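# Place bottles on ledges matching their cap colours

## Task

Put every bottle upright on the wall ledge whose coloured label strip is the same colour as that bottle's cap, so that the bottle's entire base rests on that ledge.

## Robot and tools

Robot: two seven-joint arms, left_arm and right_arm, each with a two-finger gripper. Both face +x. left_arm sits on the +y side; these names do not tell you which side of a picture an arm appears on.

Scene frame: origin on the plane z = 0, directly below the midpoint between the two arm bases, which are 0.70 m above it. +x points ahead, +z points up, lengths are in metres. Each result gives every gripper's end_effector_position, the point between the closed finger pads just behind the fingertips, and its end_effector_quat_wxyz, with w first. The fingers point along the gripper's +z axis and close along its y axis. As the fingers shut, the tips move about 17 mm further out, mostly while the pads are more than 70 mm apart. Reported poses can be off by a few centimetres, more at long reach.

Row format, used by both motion tools: 16 plain numbers. Eight for left_arm: x, y, z, qw, qx, qy, qz, opening. Then the same eight for right_arm. All 16 are always required, even when one arm is idle. x, y, z and the quaternion are absolute targets in the scene frame, not offsets. Opening runs from -1 (closed) to +1 (fully open, 0.145 m). Closing fully takes at least about 0.5 s.

execute_actions(actions, cameras): actions is a list of actions. Each action is a table of up to 15 rows, and each row lasts one control step of 1/30 s. If a table has fewer than 15 rows, its last row is held for the remaining steps, so every action lasts 0.5 s. An action is refused for both arms if any target lies more than 0.6 m from that gripper's current position along any of the gripper's own axes. The entire call is rejected if an action is malformed, or if its first action fails this check against the latest reported state. An empty actions list simply returns the state and images.

move(target, speed, blend, opening_speed, blocking, cameras): drives each gripper in a straight line from its Hand target to the target pose. The 0.6 m check does not apply here. target is either one 16-number row or a list of up to 15 rows that share a 10 s cap.
- speed: m/s, 0.002 to 1.1, default 0.25. Turning is limited to twice that value in rad/s. Give one value, or one per target.
- blend: in metres, rounds the corners at intermediate targets.
- opening_speed: rate of change of the opening per second on the -1 to +1 scale, at least 0.2.
- blocking=false: the call returns after about 0.5 s while the move keeps running. A new move replaces the running one.
Paths do not avoid obstacles or the other arm. Grippers lag their paths, can stray from them and can overshoot the speed, especially with a nearly straight arm. A faster move or a target set further past a contact hits harder. The first row's opening is applied at the start. A later row's opening is applied on arrival, after everything is at rest.
The result adds a move: line giving the ending, such as done, off_target, moving, held or fault, plus the limits that acted.
- done: the arm rests within 3 mm and 2 degrees of its target. An arm not named in the ending is done.
- held: a check withheld a step, or the clearance check stopped the path.
- limits=paced: the pose was clipped.
None of these endings says whether anything is being touched.

wait(seconds 0 to 10): lets time run while the arms hold their last commands; a running move continues. stop(): brakes a running move; it needs room to slow down. zoom_image(camera cam_high or cam_low, region [x0,y0,x1,y1] in pixels, at most 504x504): a closer look at the latest image from that camera. Both cameras are 896x504. read_manual gives licence texts only. finished_scene(scene 1 or 2) ends the scene permanently. Scene 1 is practice and may be skipped, but damage done in it still costs.

Control behaviour: each step, the commanded orientation is clipped to within 32 degrees of the measured one. The joints then move toward the pose by damped inverse kinematics, position first. One action may stop short. Each result's Hand target shows where the arm is actually being sent, so command the rest of the way in the next action. To keep an orientation, repeat the same quaternion rather than the drifting measured one. To park an arm, send its last reported pose and the opening it should keep in every call. Sending the measured pose can ease a press. A large gripper turn can swing the elbow.

Gripping: grip_measured is on the same -1 to +1 scale; the last Joint positions entry is the opening in metres. To hold something, keep commanding an opening clearly below grip_measured: a bigger gap squeezes harder, up to about 10 N per pad for objects up to about 11 cm. Closing fast can squeeze harder still.

Other result lines:
- Tool commands: the opening currently being commanded. Resend it to leave a gripper alone, since 0 is itself a command.
- Joint torques: noisy and offset. Entries 3 and 4 wrap at ±28 N m.
- Joint velocities: reads within noise when the arm is still.
- MOTOR HOT: a motor has reached 85 °C. At 100 °C the arm stops with an OVER-TEMPERATURE FAULT lasting 30 to 60 s or more. Holding loads, stretched poses and pushing at unreachable targets cause heating, including while you think.
- Time used: how much scene time has gone. Writing and thinking advance the simulation too.

Camera calibrations (K, distortion, T_world_to_cam) are provided and may be off by a few degrees and millimetres. cam_high is at about (-0.17, -0.94, 0.85) and cam_low at about (-0.05, 1.03, 0.88).

Avoid:
- dropping a bottle, or releasing it while it is still moving;
- slamming into things or pushing hard;
- knocking objects out of the work area, which ends the scene;
- arm-on-arm hits or presses, including closing one gripper on the other's fingers; the clearance check does not catch gripper-to-gripper contact;
- arm faults.
Loose objects may occasionally be nudged by something else. The bottles must remain upright on the ledges after the robot lets go.

Each tool is called after "Call:" as name(argument=value, ...) on one line, values as JSON.

## Session

Call:
execute_actions(actions=[])

Scene clock: 0.00 s.
left_arm: end_effector_position=(+0.3554, +0.1334, +0.3763) grip_measured=+1.00 end_effector_quat_wxyz=(-0.040, -0.585, +0.680, -0.440) | right_arm: end_effector_position=(+0.4020, -0.0846, +0.4120) grip_measured=+1.00 end_effector_quat_wxyz=(+0.172, +0.783, +0.024, +0.598)
Joint positions: left_arm=[0.476 0.652 -0.724 1.144 -0.177 -0.294 0.656 0.145] | right_arm=[0.249 -0.096 -0.415 1.14 -0.092 0.203 -0.635 0.145]
Joint velocities: within noise
Joint torques (N m): no reading
Motor temperatures (°C): left_arm=[23 20 24 22 21 24 21] | right_arm=[21 23 24 21 21 21 22]
Hand target: left_arm +0.3554, +0.1334, +0.3763; -0.040, -0.585, +0.680, -0.440 | right_arm +0.4020, -0.0846, +0.4120; +0.172, +0.783, +0.024, +0.598
Tool commands: left_gripper/opening=+1.0 right_gripper/opening=+1.0

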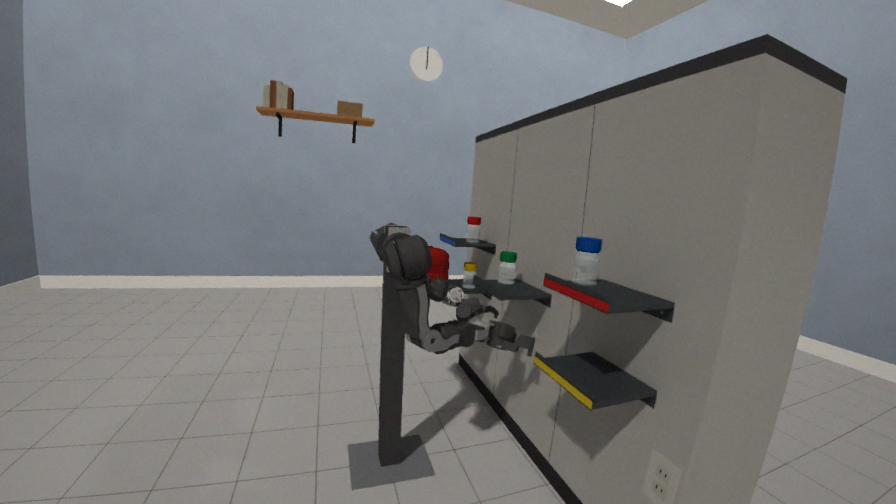

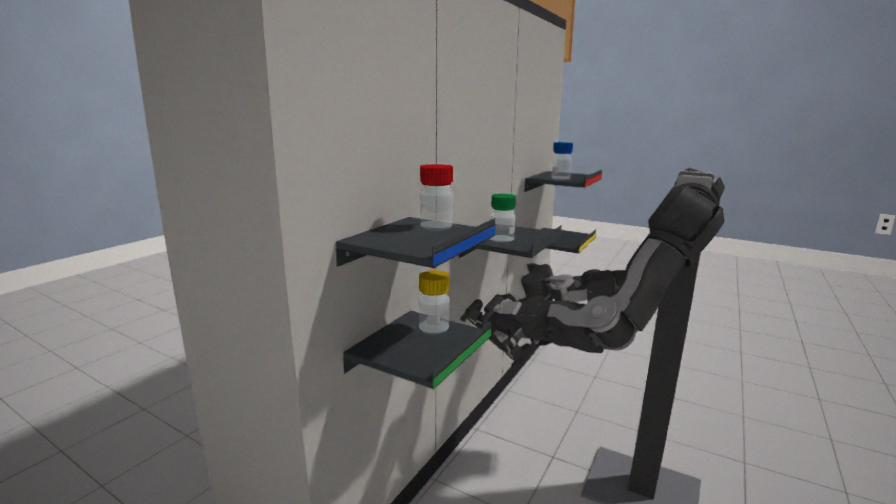

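Call:
zoom_image(camera="cam_high", region=[420, 180, 700, 420])

Call:
zoom_image(camera="cam_low", region=[320, 120, 640, 400])

Scaled by 1.800 from the camera's 896x504 image, which has a finer 1280x720 frame.

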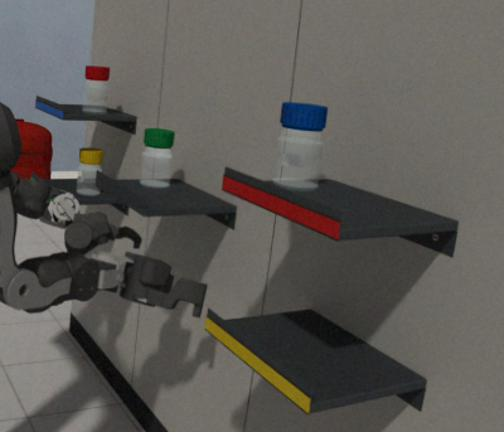

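Scaled by 1.575 from the camera's 896x504 image, which has a finer 1280x720 frame.

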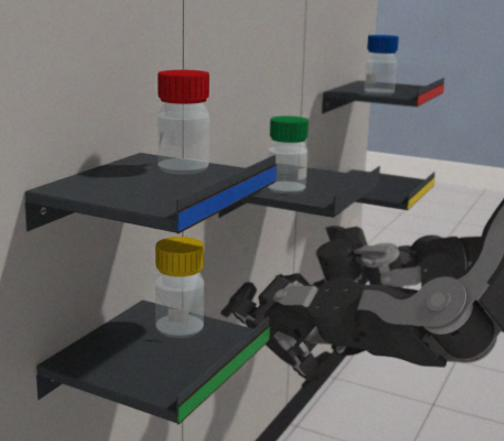

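Call:
move(target=[[0.27,0.22,0.42,-0.040,-0.585,0.680,-0.440,0.6,0.30,-0.2,0.42,0,0.7071,0,0.7071,0.6],[0.22,0.33,0.56,0,-0.766,0,-0.643,0.6,0.24,-0.32,0.56,0,0.766,0,0.643,0.6]], speed=0.2)

Scene clock: 144.77 s.
left_arm: end_effector_position=(+0.2236, +0.3293, +0.5591) grip_measured=+0.60 end_effector_quat_wxyz=(-0.009, +0.780, +0.000, +0.626) | right_arm: end_effector_position=(+0.2396, -0.3211, +0.5591) grip_measured=+0.60 end_effector_quat_wxyz=(+0.002, +0.766, -0.002, +0.643)
Joint positions: left_arm=[0.55 2.01 -1.563 2.13 1.438 -0.788 -0.195 0.119] | right_arm=[-1.186 0.883 0.784 2.115 1.104 -0.091 -0.023 0.119]
Joint velocities: within noise
Joint torques (N m): left_arm=[1.31 5.58 0.92 1.14 0 -0.64 -0.04] | right_arm=[-0.2 2.91 4.29 2.4 0.21 -0.36 0.19]
Motor temperatures (°C): left_arm=[27 22 25 23 22 24 21] | right_arm=[23 23 24 23 21 20 21]
Hand target: left_arm +0.2229, +0.3298, +0.5585; -0.011, +0.780, +0.002, +0.625 | right_arm +0.2400, -0.3199, +0.5601; +0.000, +0.766, +0.000, +0.643
Off the commanded pose: left_arm 0.004 m, 3 deg | right_arm 0.001 m, 0 deg.
joint sent to its limit (left arm) — joint 2 (shoulder roll), upper limit; joint 3 (upper arm roll), lower limit; joint 6 (wrist pitch), lower limit. The joint targets are off in orientation, not in position.
move: off_target (left_arm)

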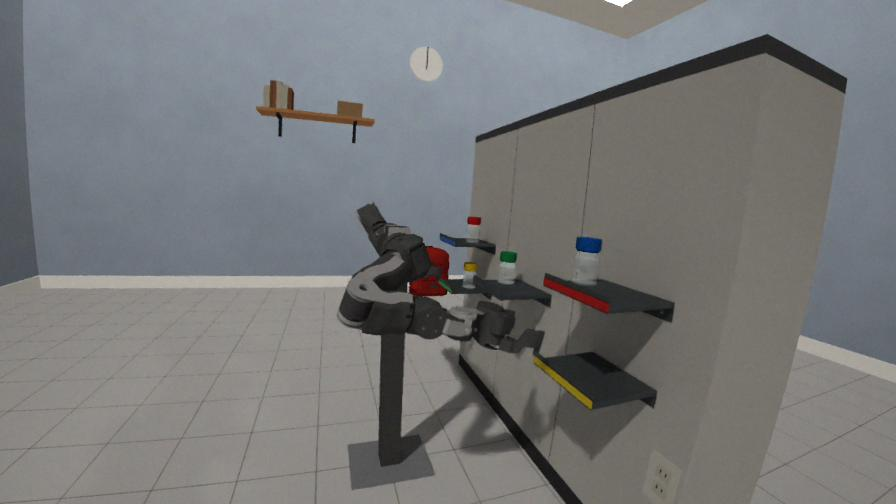

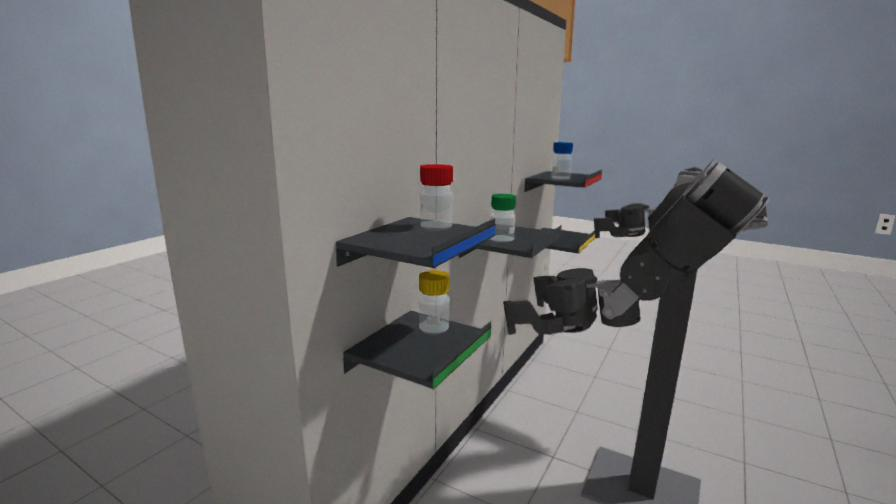

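Call:
move(target=[[0.30,0.2,0.40,0,0.7071,0,0.7071,0.6,0.24,-0.32,0.56,0,0.766,0,0.643,0.6],[0.32,0.2,0.38,-0.2706,0.6533,0.2706,0.6533,0.6,0.24,-0.32,0.56,0,0.766,0,0.643,0.6]], speed=0.25)

Scene clock: 163.23 s.
left_arm: end_effector_position=(+0.3210, +0.1983, +0.3806) grip_measured=+0.60 end_effector_quat_wxyz=(-0.266, +0.654, +0.270, +0.655) | right_arm: end_effector_position=(+0.2396, -0.3211, +0.5590) grip_measured=+0.60 end_effector_quat_wxyz=(+0.002, +0.766, -0.003, +0.643)
Joint positions: left_arm=[0.327 0.246 -1.038 0.999 0.483 -0.56 -1.513 0.119] | right_arm=[-1.186 0.883 0.784 2.115 1.105 -0.091 -0.023 0.119]
Joint velocities: within noise
Joint torques (N m): left_arm=[6.03 0.09 0.99 2.86 -0.38 -0.06 -0.04] | right_arm=[-0.36 2.91 4.25 2.39 0.18 -0.36 0.17]
Motor temperatures (°C): left_arm=[25 22 25 22 21 24 21] | right_arm=[22 23 24 22 21 20 21]
Hand target: left_arm +0.3201, +0.2000, +0.3801; -0.270, +0.653, +0.271, +0.653 | right_arm +0.2400, -0.3199, +0.5600; +0.000, +0.766, +0.000, +0.643
Off the commanded pose: left_arm 0.002 m, 1 deg | right_arm 0.002 m, 0 deg.
move: done

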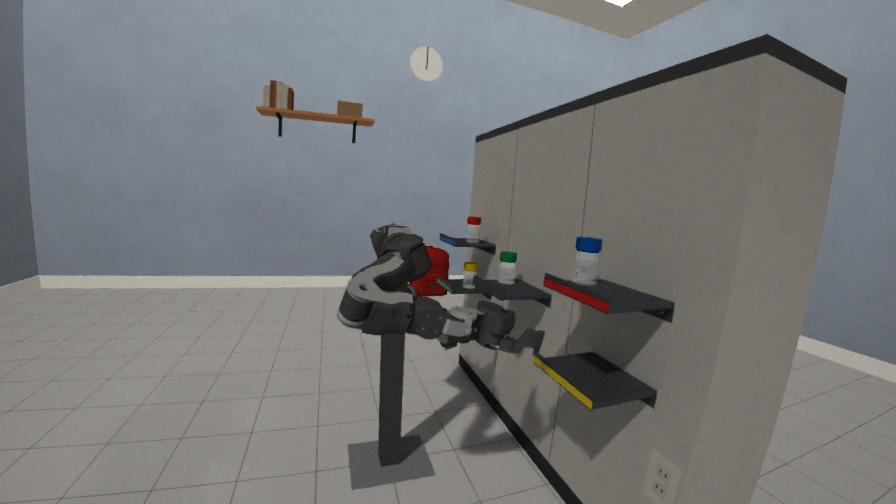

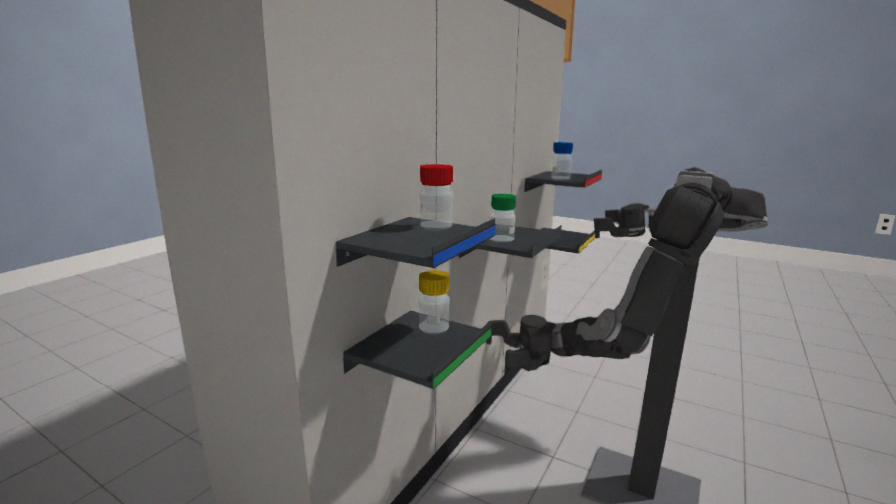

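Call:
move(target=[[0.30,0.2,0.38,-0.4545,0.5417,0.4545,0.5417,0.6,0.24,-0.32,0.56,0,0.766,0,0.643,0.6],[0.26,0.2,0.42,-0.5,0.5,0.5,0.5,0.6,0.24,-0.32,0.56,0,0.766,0,0.643,0.6]], speed=0.2, cameras=["cam_low"])

Scene clock: 181.20 s.
left_arm: end_effector_position=(+0.2600, +0.2004, +0.4195) grip_measured=+0.60 end_effector_quat_wxyz=(-0.393, +0.592, +0.434, +0.553) | right_arm: end_effector_position=(+0.2396, -0.3211, +0.5590) grip_measured=+0.60 end_effector_quat_wxyz=(+0.002, +0.766, -0.003, +0.643)
Joint positions: left_arm=[0.049 -0.164 -0.304 1.251 -0.064 -0.237 -1.579 0.119] | right_arm=[-1.186 0.883 0.784 2.115 1.105 -0.091 -0.023 0.119]
Joint velocities: within noise
Joint torques (N m): left_arm=[4.97 -1.78 -1.17 5.05 -0.47 0.03 0.07] | right_arm=[-0.22 2.91 4.19 2.41 0.18 -0.39 0.18]
Motor temperatures (°C): left_arm=[26 22 25 22 22 24 21] | right_arm=[21 23 25 22 21 20 21]
Hand target: left_arm +0.2600, +0.2005, +0.4200; -0.394, +0.592, +0.434, +0.553 | right_arm +0.2400, -0.3199, +0.5600; +0.000, +0.766, +0.000, +0.643
Off the commanded pose: left_arm 0.001 m, 19 deg | right_arm 0.002 m, 0 deg.
joint read past its limit (left arm) — joint 2 (shoulder roll), lower limit.
joint sent to its limit (left arm) — joint 2 (shoulder roll), lower limit; joint 7 (wrist yaw), lower limit. The joint targets are off in orientation, not in position.
move: off_target (left_arm)
Images, in order (width x height): cam_low 896x504.

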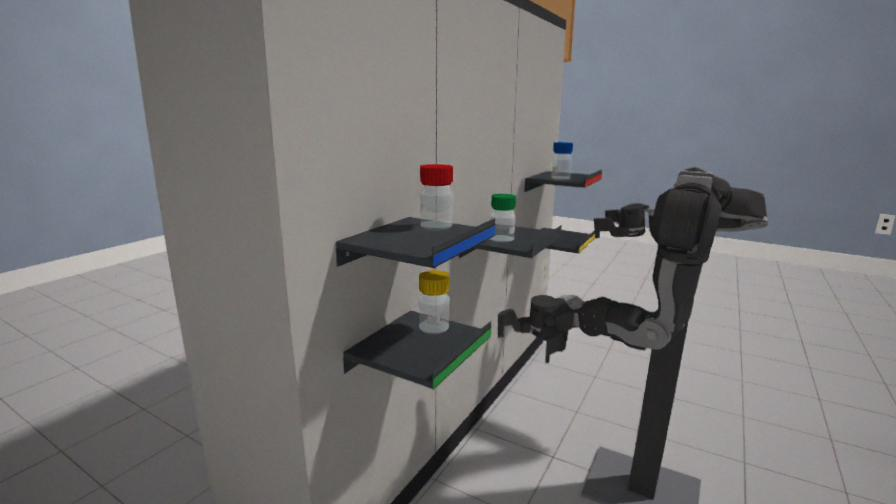

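Call:
move(target=[[0.22,0.28,0.50,-0.2706,0.6533,0.2706,0.6533,0.6,0.24,-0.32,0.56,0,0.766,0,0.643,0.6],[0.23,0.32,0.56,0,0.766,0,0.643,0.6,0.24,-0.32,0.56,0,0.766,0,0.643,0.6]], speed=0.2)

Scene clock: 189.40 s.
left_arm: end_effector_position=(+0.2303, +0.3197, +0.5605) grip_measured=+0.60 end_effector_quat_wxyz=(-0.001, +0.765, +0.000, +0.644) | right_arm: end_effector_position=(+0.2396, -0.3211, +0.5590) grip_measured=+0.60 end_effector_quat_wxyz=(+0.002, +0.766, -0.003, +0.643)
Joint positions: left_arm=[-1.41 0.943 0.866 2.137 1.165 -0.247 -0.06 0.119] | right_arm=[-1.186 0.883 0.784 2.115 1.105 -0.091 -0.023 0.119]
Joint velocities: within noise
Joint torques (N m): left_arm=[-0.17 0.99 2.67 1.89 0.16 -0.54 0.25] | right_arm=[-0.22 3.05 4.23 2.45 0.18 -0.37 0.17]
Motor temperatures (°C): left_arm=[25 21 24 23 22 24 21] | right_arm=[21 23 25 22 21 20 21]
Hand target: left_arm +0.2300, +0.3200, +0.5600; +0.000, +0.766, +0.000, +0.643 | right_arm +0.2400, -0.3199, +0.5600; +0.000, +0.766, +0.000, +0.643
Off the commanded pose: left_arm 0.001 m, 0 deg | right_arm 0.002 m, 0 deg.
joint sent to its limit (left arm) — joint 1 (shoulder pitch), lower limit. The joint targets still meet the commanded pose.
move: done

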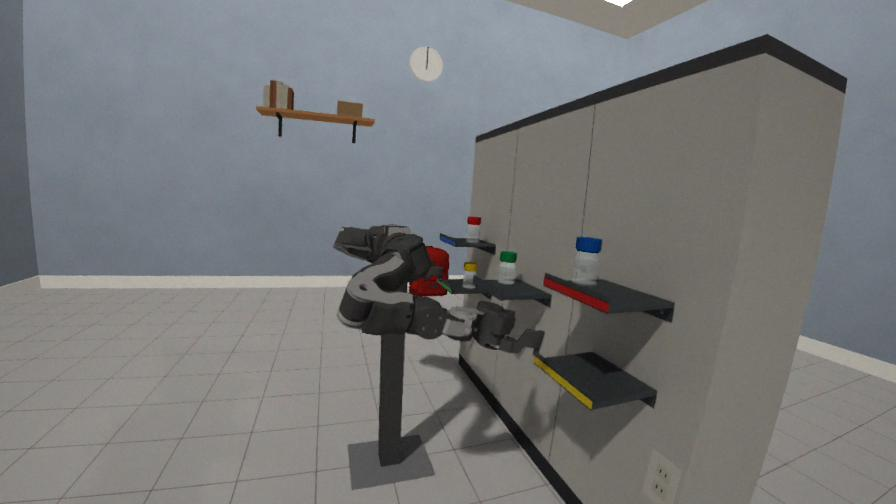

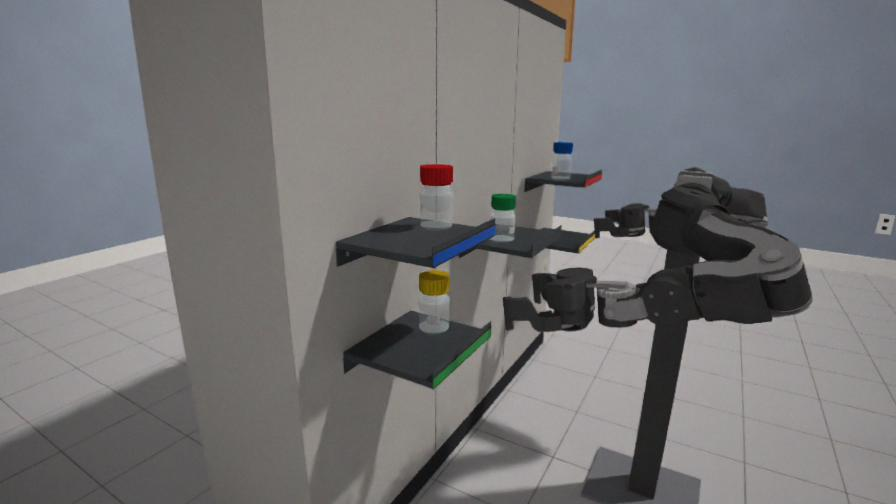

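Call:
zoom_image(camera="cam_low", region=[400, 220, 640, 360])

Call:
zoom_image(camera="cam_high", region=[430, 210, 680, 420])

Scaled by 2.100 from the camera's 896x504 image, which has a finer 1280x720 frame.

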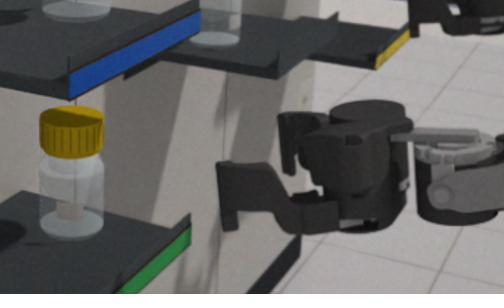

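Scaled by 2.016 from the camera's 896x504 image, which has a finer 1280x720 frame.

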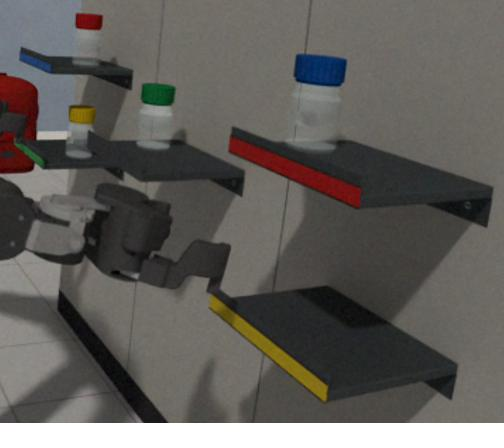

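Call:
move(target=[0.30,0.345,0.55,0,0.766,0,0.643,0.6,0.24,-0.32,0.56,0,0.766,0,0.643,0.6], speed=0.15)

Call:
zoom_image(camera="cam_low", region=[400, 220, 600, 370])

Call:
zoom_image(camera="cam_high", region=[430, 210, 550, 310])

Scene clock: 226.83 s.
left_arm: end_effector_position=(+0.3010, +0.3441, +0.5516) grip_measured=+0.60 end_effector_quat_wxyz=(+0.001, +0.765, -0.003, +0.644) | right_arm: end_effector_position=(+0.2396, -0.3211, +0.5590) grip_measured=+0.60 end_effector_quat_wxyz=(+0.002, +0.766, -0.003, +0.643)
Joint positions: left_arm=[-1.219 1.323 0.707 1.837 1.347 -0.304 -0.102 0.119] | right_arm=[-1.186 0.883 0.784 2.115 1.105 -0.091 -0.023 0.119]
Joint velocities: within noise
Joint torques (N m): left_arm=[2.28 2.23 2.28 1.42 0.14 -0.7 0.01] | right_arm=[-0.3 2.91 4.36 2.44 0.16 -0.38 0.15]
Motor temperatures (°C): left_arm=[24 21 25 22 21 24 21] | right_arm=[21 23 25 21 20 20 21]
Hand target: left_arm +0.3000, +0.3449, +0.5500; +0.000, +0.766, +0.000, +0.643 | right_arm +0.2400, -0.3199, +0.5600; +0.000, +0.766, +0.000, +0.643
Off the commanded pose: left_arm 0.002 m, 0 deg | right_arm 0.002 m, 0 deg.
move: done

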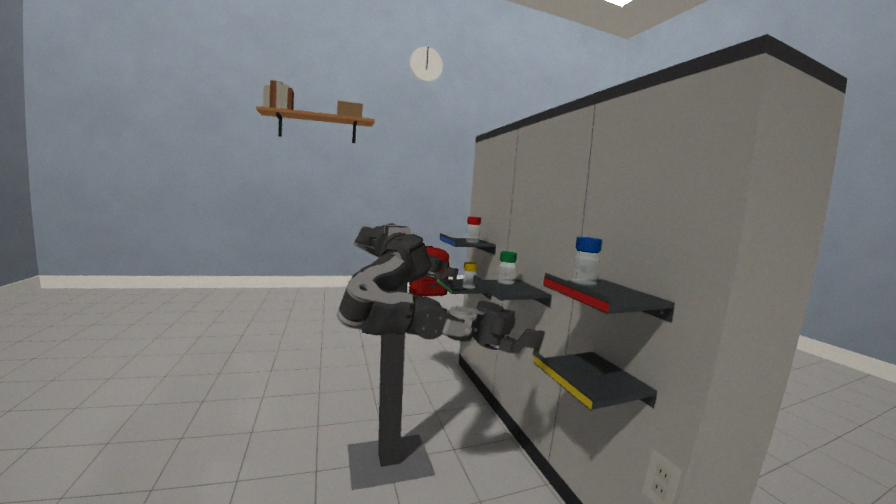

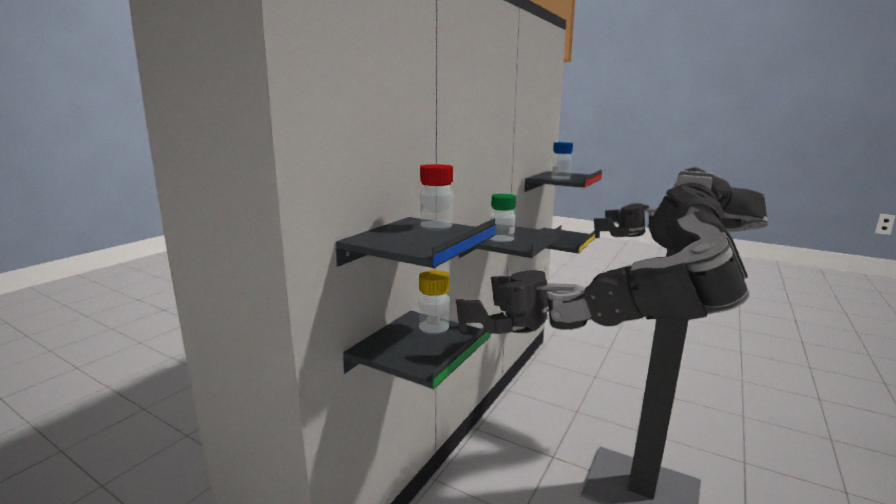

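Scaled by 2.520 from the camera's 896x504 image, which has a finer 1280x720 frame.

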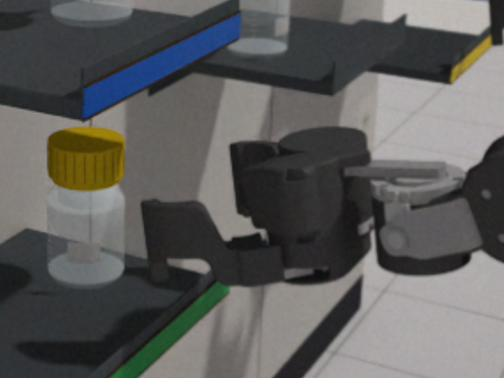

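Scaled by 4.200 from the camera's 896x504 image, which has a finer 1280x720 frame.

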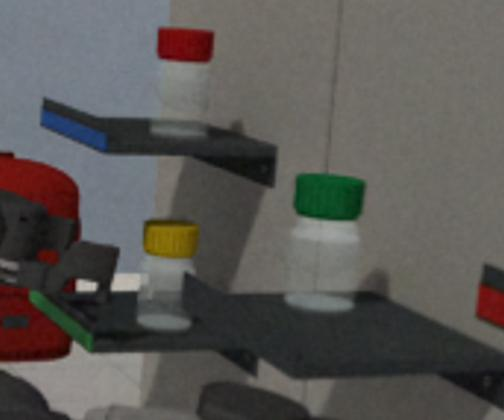

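Call:
move(target=[[0.387,0.3475,0.542,0,0.766,0,0.643,0.6,0.24,-0.32,0.56,0,0.766,0,0.643,0.6],[0.387,0.3475,0.542,0,0.766,0,0.643,-0.6,0.24,-0.32,0.56,0,0.766,0,0.643,0.6]], speed=0.12, opening_speed=1.5)

Call:
zoom_image(camera="cam_low", region=[380, 220, 600, 380])

Call:
zoom_image(camera="cam_high", region=[420, 210, 550, 310])

Scene clock: 333.47 s.
left_arm: end_effector_position=(+0.3875, +0.3468, +0.5448) grip_measured=-0.23 end_effector_quat_wxyz=(-0.044, +0.769, -0.038, +0.636) | right_arm: end_effector_position=(+0.2396, -0.3211, +0.5590) grip_measured=+0.60 end_effector_quat_wxyz=(+0.002, +0.766, -0.003, +0.643)
Joint positions: left_arm=[-1.407 1.836 0.755 1.493 1.584 -0.445 -0.192 0.059] | right_arm=[-1.186 0.883 0.784 2.115 1.105 -0.091 -0.023 0.119]
Joint velocities: within noise
Joint torques (N m): left_arm=[5.66 1.52 2.28 -0.21 0.13 -0.57 -0.04] | right_arm=[-0.17 2.84 4.3 2.37 0.16 -0.38 0.17]
Motor temperatures (°C): left_arm=[23 21 25 21 21 25 21] | right_arm=[21 23 25 21 20 20 21]
Hand target: left_arm +0.3866, +0.3474, +0.5424; -0.046, +0.772, -0.037, +0.633 | right_arm +0.2400, -0.3199, +0.5600; +0.000, +0.766, +0.000, +0.643
Off the commanded pose: left_arm 0.003 m, 7 deg | right_arm 0.002 m, 0 deg.
joint sent to its limit (left arm) — joint 1 (shoulder pitch), lower limit; joint 5 (forearm roll), upper limit. The joint targets are off in orientation, not in position.
move: off_target (left_arm); target 2's new opening was sent with left_arm's hand 0.003 m and 7 deg from that target

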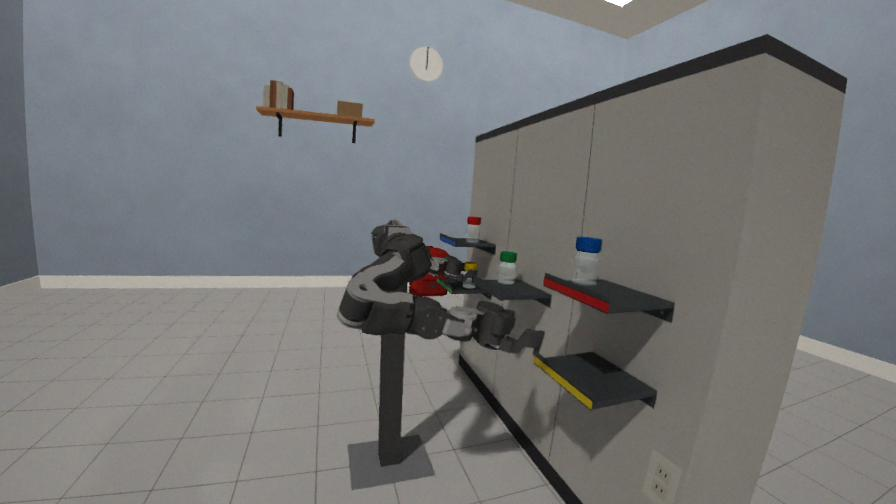

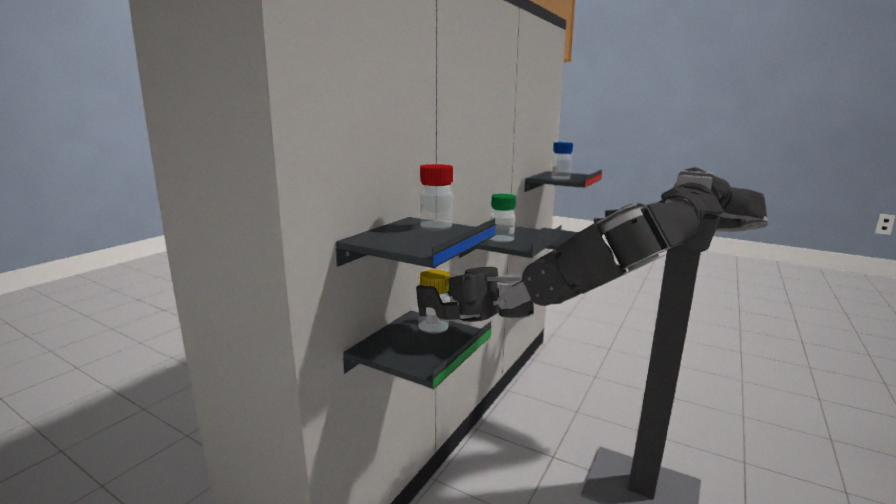

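Scaled by 2.291 from the camera's 896x504 image, which has a finer 1280x720 frame.

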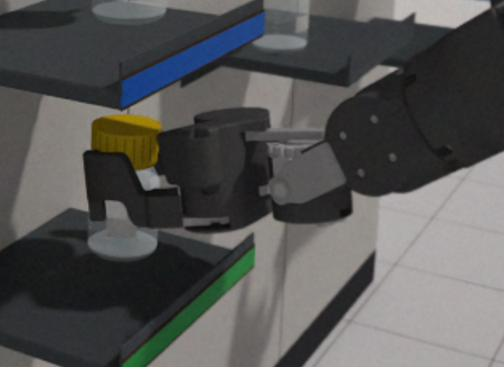

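Scaled by 3.877 from the camera's 896x504 image, which has a finer 1280x720 frame.

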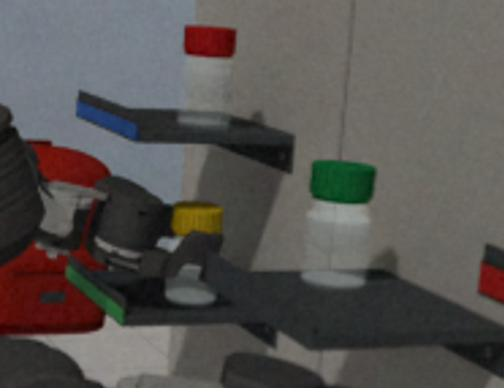

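Call:
move(target=[[0.387,0.3475,0.542,-0.044,0.769,-0.038,0.636,0.6,0.24,-0.32,0.56,0,0.766,0,0.643,0.6],[0.30,0.34,0.555,0,0.766,0,0.643,0.6,0.24,-0.32,0.56,0,0.766,0,0.643,0.6],[0.24,0.25,0.45,-0.2706,0.6533,0.2706,0.6533,0.6,0.24,-0.32,0.56,0,0.766,0,0.643,0.6],[0.24,0.2,0.4,-0.2706,0.6533,0.2706,0.6533,0.6,0.24,-0.32,0.56,0,0.766,0,0.643,0.6]], speed=0.15, opening_speed=1.5)

Scene clock: 371.33 s.
left_arm: end_effector_position=(+0.2392, +0.2017, +0.4035) grip_measured=+0.60 end_effector_quat_wxyz=(+0.107, +0.921, -0.191, +0.322) | right_arm: end_effector_position=(+0.2396, -0.3211, +0.5590) grip_measured=+0.60 end_effector_quat_wxyz=(+0.002, +0.766, -0.003, +0.643)
Joint positions: left_arm=[-1.407 2.011 0.337 1.941 1.584 -0.219 -0.249 0.119] | right_arm=[-1.186 0.883 0.784 2.115 1.105 -0.091 -0.023 0.119]
Joint velocities: within noise
Joint torques (N m): left_arm=[4.47 1.04 1.87 1.07 0.08 -0.36 0.31] | right_arm=[-0.33 2.81 4.21 2.44 0.18 -0.35 0.16]
Motor temperatures (°C): left_arm=[24 21 25 21 21 25 21] | right_arm=[21 23 25 21 20 20 21]
Hand target: left_arm +0.2387, +0.2015, +0.4028; +0.108, +0.922, -0.191, +0.320 | right_arm +0.2400, -0.3199, +0.5600; +0.000, +0.766, +0.000, +0.643
Off the commanded pose: left_arm 0.004 m, 86 deg; orientation clipped | right_arm 0.002 m, 0 deg.
joint sent to its limit (left arm) — joint 1 (shoulder pitch), lower limit; joint 2 (shoulder roll), upper limit; joint 5 (forearm roll), upper limit. The joint targets are off in orientation, not in position.
move: off_target (left_arm); limits=paced

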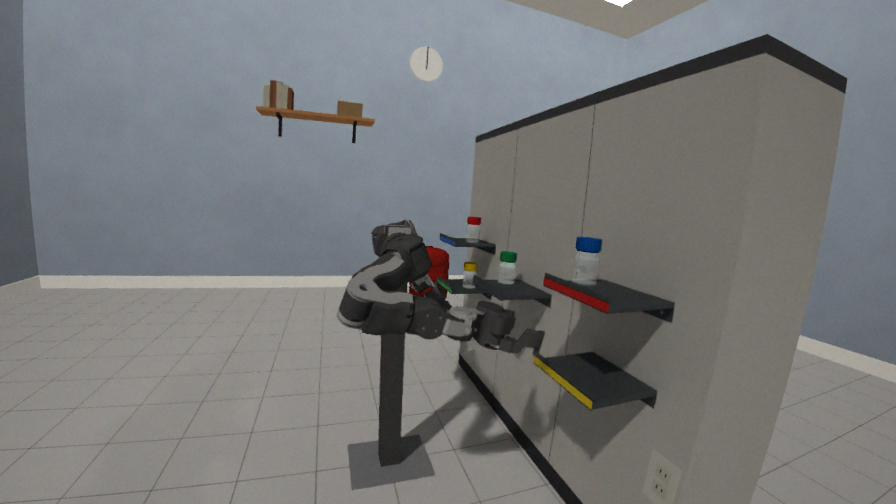

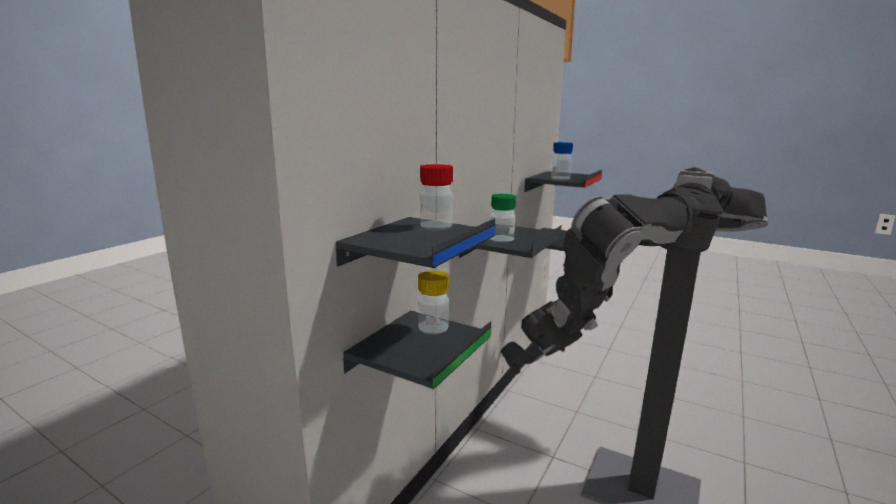

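Call:
move(target=[[0.32,0.18,0.33,0,0.866,0,0.5,0.6,0.24,-0.32,0.56,0,0.766,0,0.643,0.6],[0.40,0.16,0.30,0,0.9239,0,0.3827,0.6,0.24,-0.32,0.56,0,0.766,0,0.643,0.6]], speed=0.2, cameras=["cam_low"])

Scene clock: 398.37 s.
left_arm: end_effector_position=(+0.3030, +0.2185, +0.4294) grip_measured=+0.60 end_effector_quat_wxyz=(+0.076, +0.904, -0.209, +0.365) | right_arm: end_effector_position=(+0.2396, -0.3211, +0.5590) grip_measured=+0.60 end_effector_quat_wxyz=(+0.002, +0.766, -0.003, +0.643)
Joint positions: left_arm=[-1.407 2.011 0.546 1.779 1.584 -0.075 -0.158 0.119] | right_arm=[-1.186 0.883 0.784 2.115 1.105 -0.091 -0.023 0.119]
Joint velocities: within noise
Joint torques (N m): left_arm=[5.55 1.07 2.37 0.46 0.12 -0.38 0.05] | right_arm=[-0.22 2.84 4.27 2.41 0.15 -0.36 0.16]
Motor temperatures (°C): left_arm=[24 21 25 21 21 25 21] | right_arm=[21 23 25 21 20 20 21]
Hand target: left_arm +0.3026, +0.2193, +0.4285; +0.075, +0.905, -0.207, +0.364 | right_arm +0.2400, -0.3199, +0.5600; +0.000, +0.766, +0.000, +0.643
Off the commanded pose: left_arm 0.172 m, 26 deg | right_arm 0.002 m, 0 deg.
joint sent to its limit (left arm) — joint 1 (shoulder pitch), lower limit; joint 2 (shoulder roll), upper limit; joint 5 (forearm roll), upper limit. The joint targets are off in position and orientation.
move: off_target (left_arm); limits=paced
Images, in order (width x height): cam_low 896x504.

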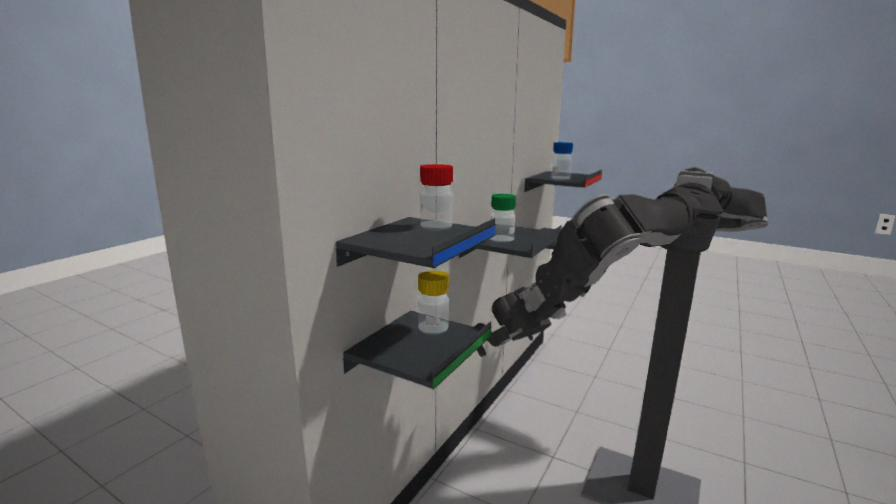

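Call:
move(target=[[0.25,0.25,0.48,0,0.766,0,0.643,0.6,0.24,-0.32,0.56,0,0.766,0,0.643,0.6],[0.24,0.32,0.56,0,0.766,0,0.643,0.6,0.24,-0.32,0.56,0,0.766,0,0.643,0.6],[0.22,0.28,0.50,-0.2706,0.6533,0.2706,0.6533,0.6,0.24,-0.32,0.56,0,0.766,0,0.643,0.6],[0.26,0.20,0.42,-0.45,0.54,0.45,0.54,0.6,0.24,-0.32,0.56,0,0.766,0,0.643,0.6]], speed=0.2, cameras=["cam_low"])

Scene clock: 415.30 s.
left_arm: end_effector_position=(+0.2603, +0.2003, +0.4210) grip_measured=+0.60 end_effector_quat_wxyz=(-0.402, +0.586, +0.419, +0.566) | right_arm: end_effector_position=(+0.2396, -0.3211, +0.5590) grip_measured=+0.60 end_effector_quat_wxyz=(+0.002, +0.766, -0.003, +0.643)
Joint positions: left_arm=[0.047 -0.164 -0.301 1.227 -0.108 -0.25 -1.577 0.119] | right_arm=[-1.186 0.883 0.784 2.115 1.105 -0.091 -0.023 0.119]
Joint velocities: within noise
Joint torques (N m): left_arm=[5.21 -1.83 -1.2 3.81 -0.35 -0.16 0.01] | right_arm=[-0.25 2.78 4.22 2.32 0.16 -0.37 0.18]
Motor temperatures (°C): left_arm=[24 21 25 21 21 25 21] | right_arm=[21 23 25 20 20 20 21]
Hand target: left_arm +0.2599, +0.2004, +0.4200; -0.402, +0.586, +0.420, +0.564 | right_arm +0.2400, -0.3199, +0.5600; +0.000, +0.766, +0.000, +0.643
Off the commanded pose: left_arm 0.001 m, 9 deg | right_arm 0.002 m, 0 deg.
joint read past its limit (left arm) — joint 2 (shoulder roll), lower limit.
joint sent to its limit (left arm) — joint 2 (shoulder roll), lower limit; joint 7 (wrist yaw), lower limit. The joint targets are off in orientation, not in position.
move: off_target (left_arm)
Images, in order (width x height): cam_low 896x504.

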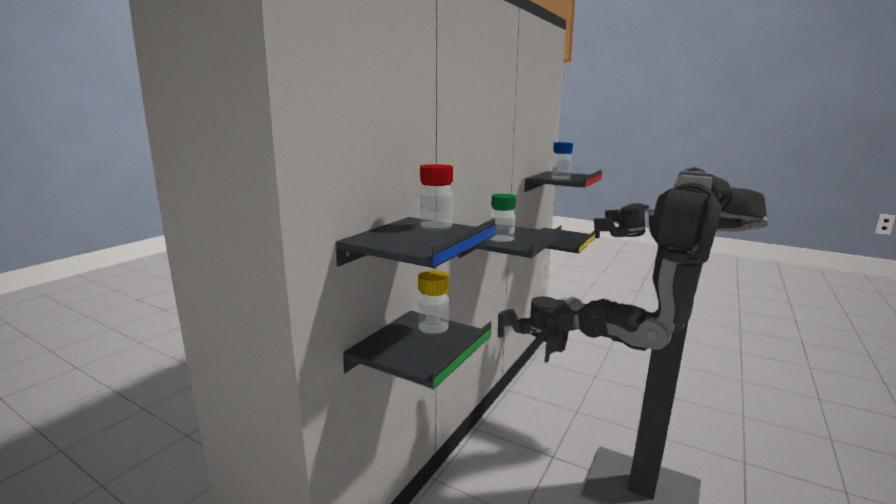

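Call:
move(target=[[0.28,0.25,0.48,-0.246,0.708,0.293,0.594,0.6,0.24,-0.32,0.56,0,0.766,0,0.643,0.6],[0.29,0.335,0.55,-0.112,0.7545,0.133,0.633,0.6,0.24,-0.32,0.56,0,0.766,0,0.643,0.6]], speed=0.2, cameras=["cam_low"])

Scene clock: 427.03 s.
left_arm: end_effector_position=(+0.2900, +0.3353, +0.5517) grip_measured=+0.60 end_effector_quat_wxyz=(-0.114, +0.753, +0.133, +0.634) | right_arm: end_effector_position=(+0.2396, -0.3211, +0.5590) grip_measured=+0.60 end_effector_quat_wxyz=(+0.002, +0.766, -0.003, +0.643)
Joint positions: left_arm=[-0.503 0.8 0.335 2.076 0.937 0.229 -0.514 0.119] | right_arm=[-1.186 0.883 0.784 2.115 1.105 -0.091 -0.023 0.119]
Joint velocities: within noise
Joint torques (N m): left_arm=[1.89 4.47 1.95 2.99 -0.06 -0.63 0.23] | right_arm=[-0.22 2.81 4.23 2.44 0.19 -0.36 0.21]
Motor temperatures (°C): left_arm=[24 21 25 22 22 24 21] | right_arm=[20 23 25 20 20 20 21]
Hand target: left_arm +0.2900, +0.3351, +0.5500; -0.112, +0.754, +0.133, +0.633 | right_arm +0.2400, -0.3199, +0.5600; +0.000, +0.766, +0.000, +0.643
Off the commanded pose: left_arm 0.002 m, 0 deg | right_arm 0.002 m, 0 deg.
move: done
Images, in order (width x height): cam_low 896x504.

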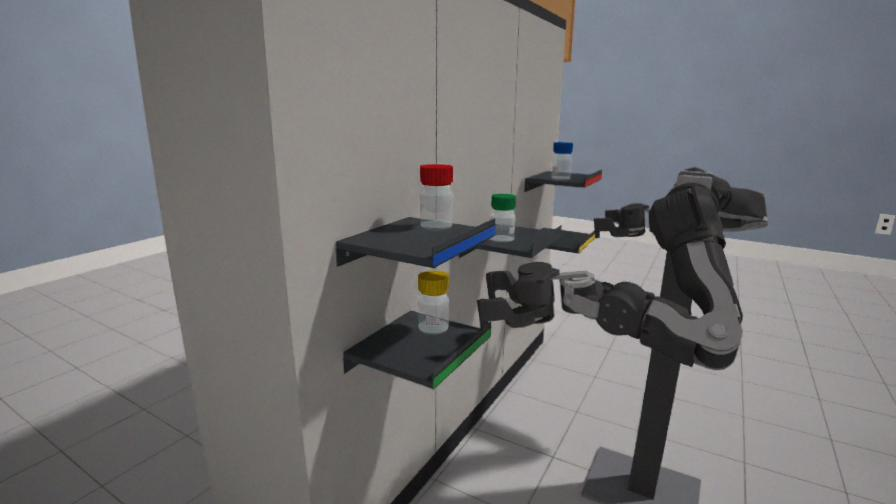

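Call:
move(target=[[0.387,0.3475,0.541,-0.056,0.763,0.0668,0.6406,0.6,0.24,-0.32,0.56,0,0.766,0,0.643,0.6],[0.387,0.3475,0.541,-0.056,0.763,0.0668,0.6406,-0.6,0.24,-0.32,0.56,0,0.766,0,0.643,0.6]], speed=0.15, opening_speed=2)

Scene clock: 437.33 s.
left_arm: end_effector_position=(+0.3873, +0.3481, +0.5430) grip_measured=-0.24 end_effector_quat_wxyz=(-0.057, +0.761, +0.068, +0.642) | right_arm: end_effector_position=(+0.2396, -0.3211, +0.5590) grip_measured=+0.60 end_effector_quat_wxyz=(+0.002, +0.766, -0.003, +0.643)
Joint positions: left_arm=[0.099 0.908 -0.067 1.561 0.948 0.205 -0.217 0.058] | right_arm=[-1.186 0.883 0.784 2.115 1.105 -0.091 -0.023 0.119]
Joint velocities: within noise
Joint torques (N m): left_arm=[5.18 5.92 2.26 3.21 0.01 -0.66 0.2] | right_arm=[-0.3 2.97 4.21 2.41 0.15 -0.38 0.16]
Motor temperatures (°C): left_arm=[23 22 25 22 21 25 21] | right_arm=[20 23 26 20 20 20 21]
Hand target: left_arm +0.3870, +0.3475, +0.5410; -0.056, +0.763, +0.067, +0.641 | right_arm +0.2400, -0.3199, +0.5600; +0.000, +0.766, +0.000, +0.643
Off the commanded pose: left_arm 0.002 m, 0 deg | right_arm 0.002 m, 0 deg.
move: done

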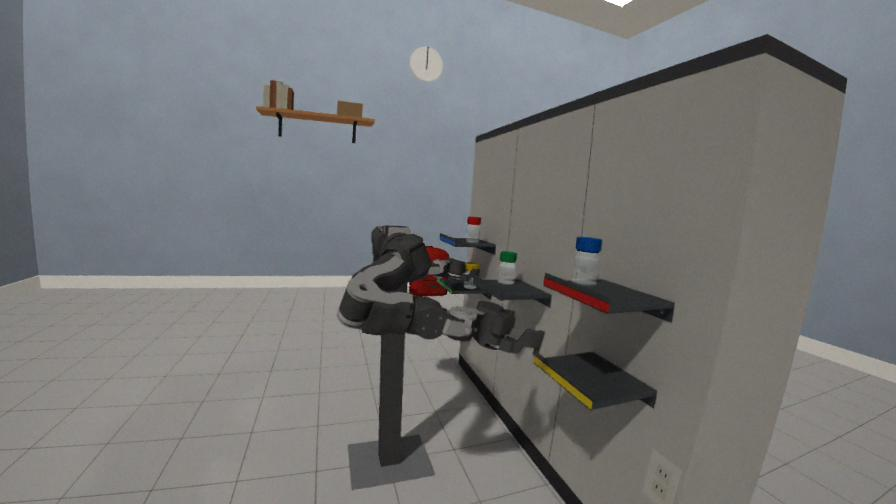

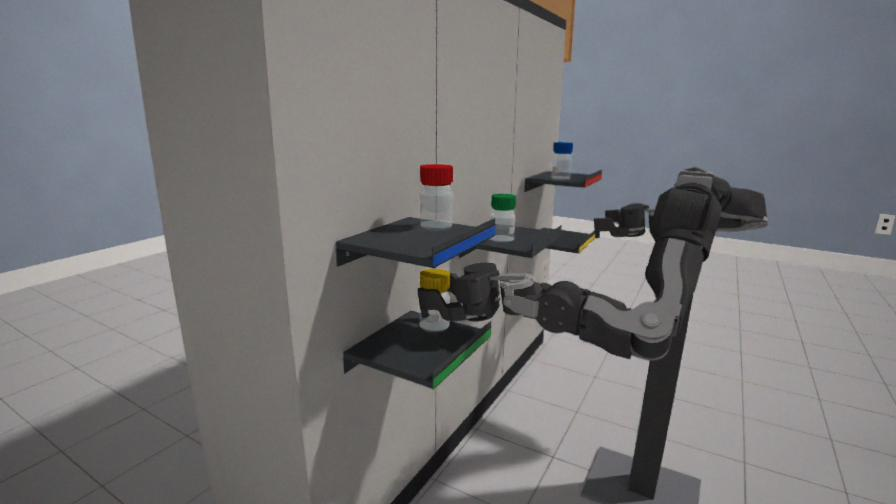

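Call:
move(target=[[0.387,0.3475,0.575,-0.056,0.763,0.0668,0.6406,-0.6,0.24,-0.32,0.56,0,0.766,0,0.643,0.6],[0.25,0.31,0.578,-0.056,0.763,0.0668,0.6406,-0.6,0.24,-0.32,0.56,0,0.766,0,0.643,0.6],[0.25,0.10,0.675,0,0.766,0,0.643,-0.6,0.24,-0.32,0.56,0,0.766,0,0.643,0.6],[0.28,-0.055,0.675,0,0.766,0,0.643,-0.6,0.24,-0.32,0.56,0,0.766,0,0.643,0.6]], speed=0.2, blend=0.02)

Scene clock: 457.70 s.
left_arm: end_effector_position=(+0.2801, -0.0568, +0.6727) grip_measured=-0.24 end_effector_quat_wxyz=(+0.053, +0.721, -0.048, +0.689) | right_arm: end_effector_position=(+0.2396, -0.3211, +0.5590) grip_measured=+0.60 end_effector_quat_wxyz=(+0.002, +0.766, -0.003, +0.643)
Joint positions: left_arm=[0.668 -0.164 -1.118 2.074 0.857 0.782 -1.576 0.058] | right_arm=[-1.186 0.883 0.784 2.115 1.105 -0.091 -0.023 0.119]
Joint velocities: within noise
Joint torques (N m): left_arm=[6.05 -3.1 1.69 3.75 -0.38 -0.12 -0.05] | right_arm=[-0.22 2.91 4.34 2.47 0.19 -0.36 0.17]
Motor temperatures (°C): left_arm=[24 23 25 22 21 25 21] | right_arm=[20 23 26 20 20 20 21]
Hand target: left_arm +0.2802, -0.0548, +0.6748; +0.053, +0.719, -0.043, +0.692 | right_arm +0.2400, -0.3199, +0.5600; +0.000, +0.766, +0.000, +0.643
Off the commanded pose: left_arm 0.003 m, 11 deg | right_arm 0.002 m, 0 deg.
joint sent to its limit (left arm) — joint 2 (shoulder roll), lower limit; joint 7 (wrist yaw), lower limit. The joint targets are off in orientation, not in position.
move: off_target (left_arm); blend cut to 0.017 m at target 1; limits=paced

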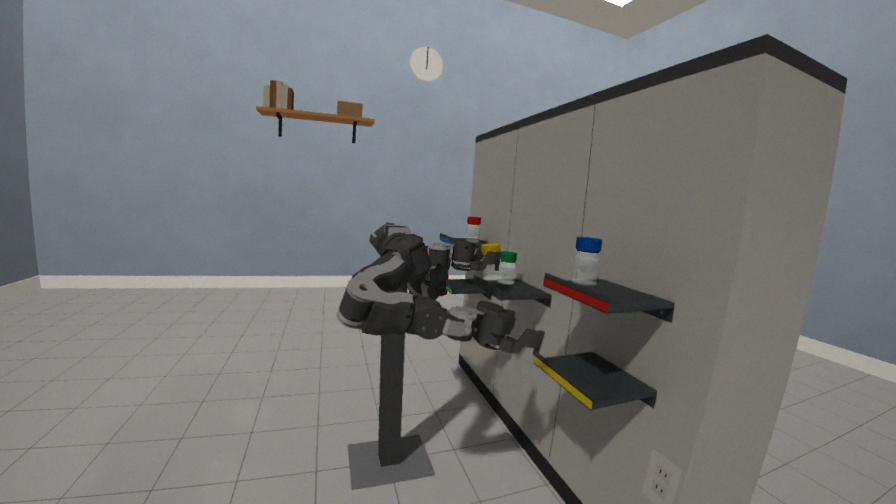

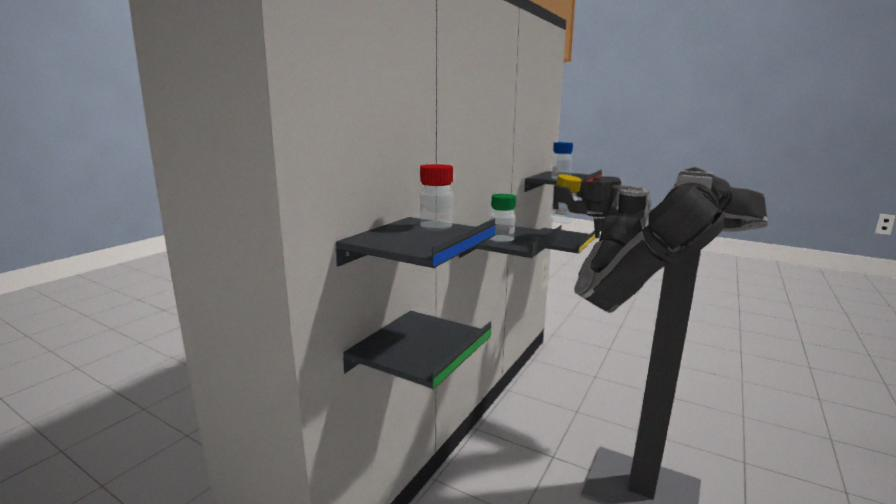

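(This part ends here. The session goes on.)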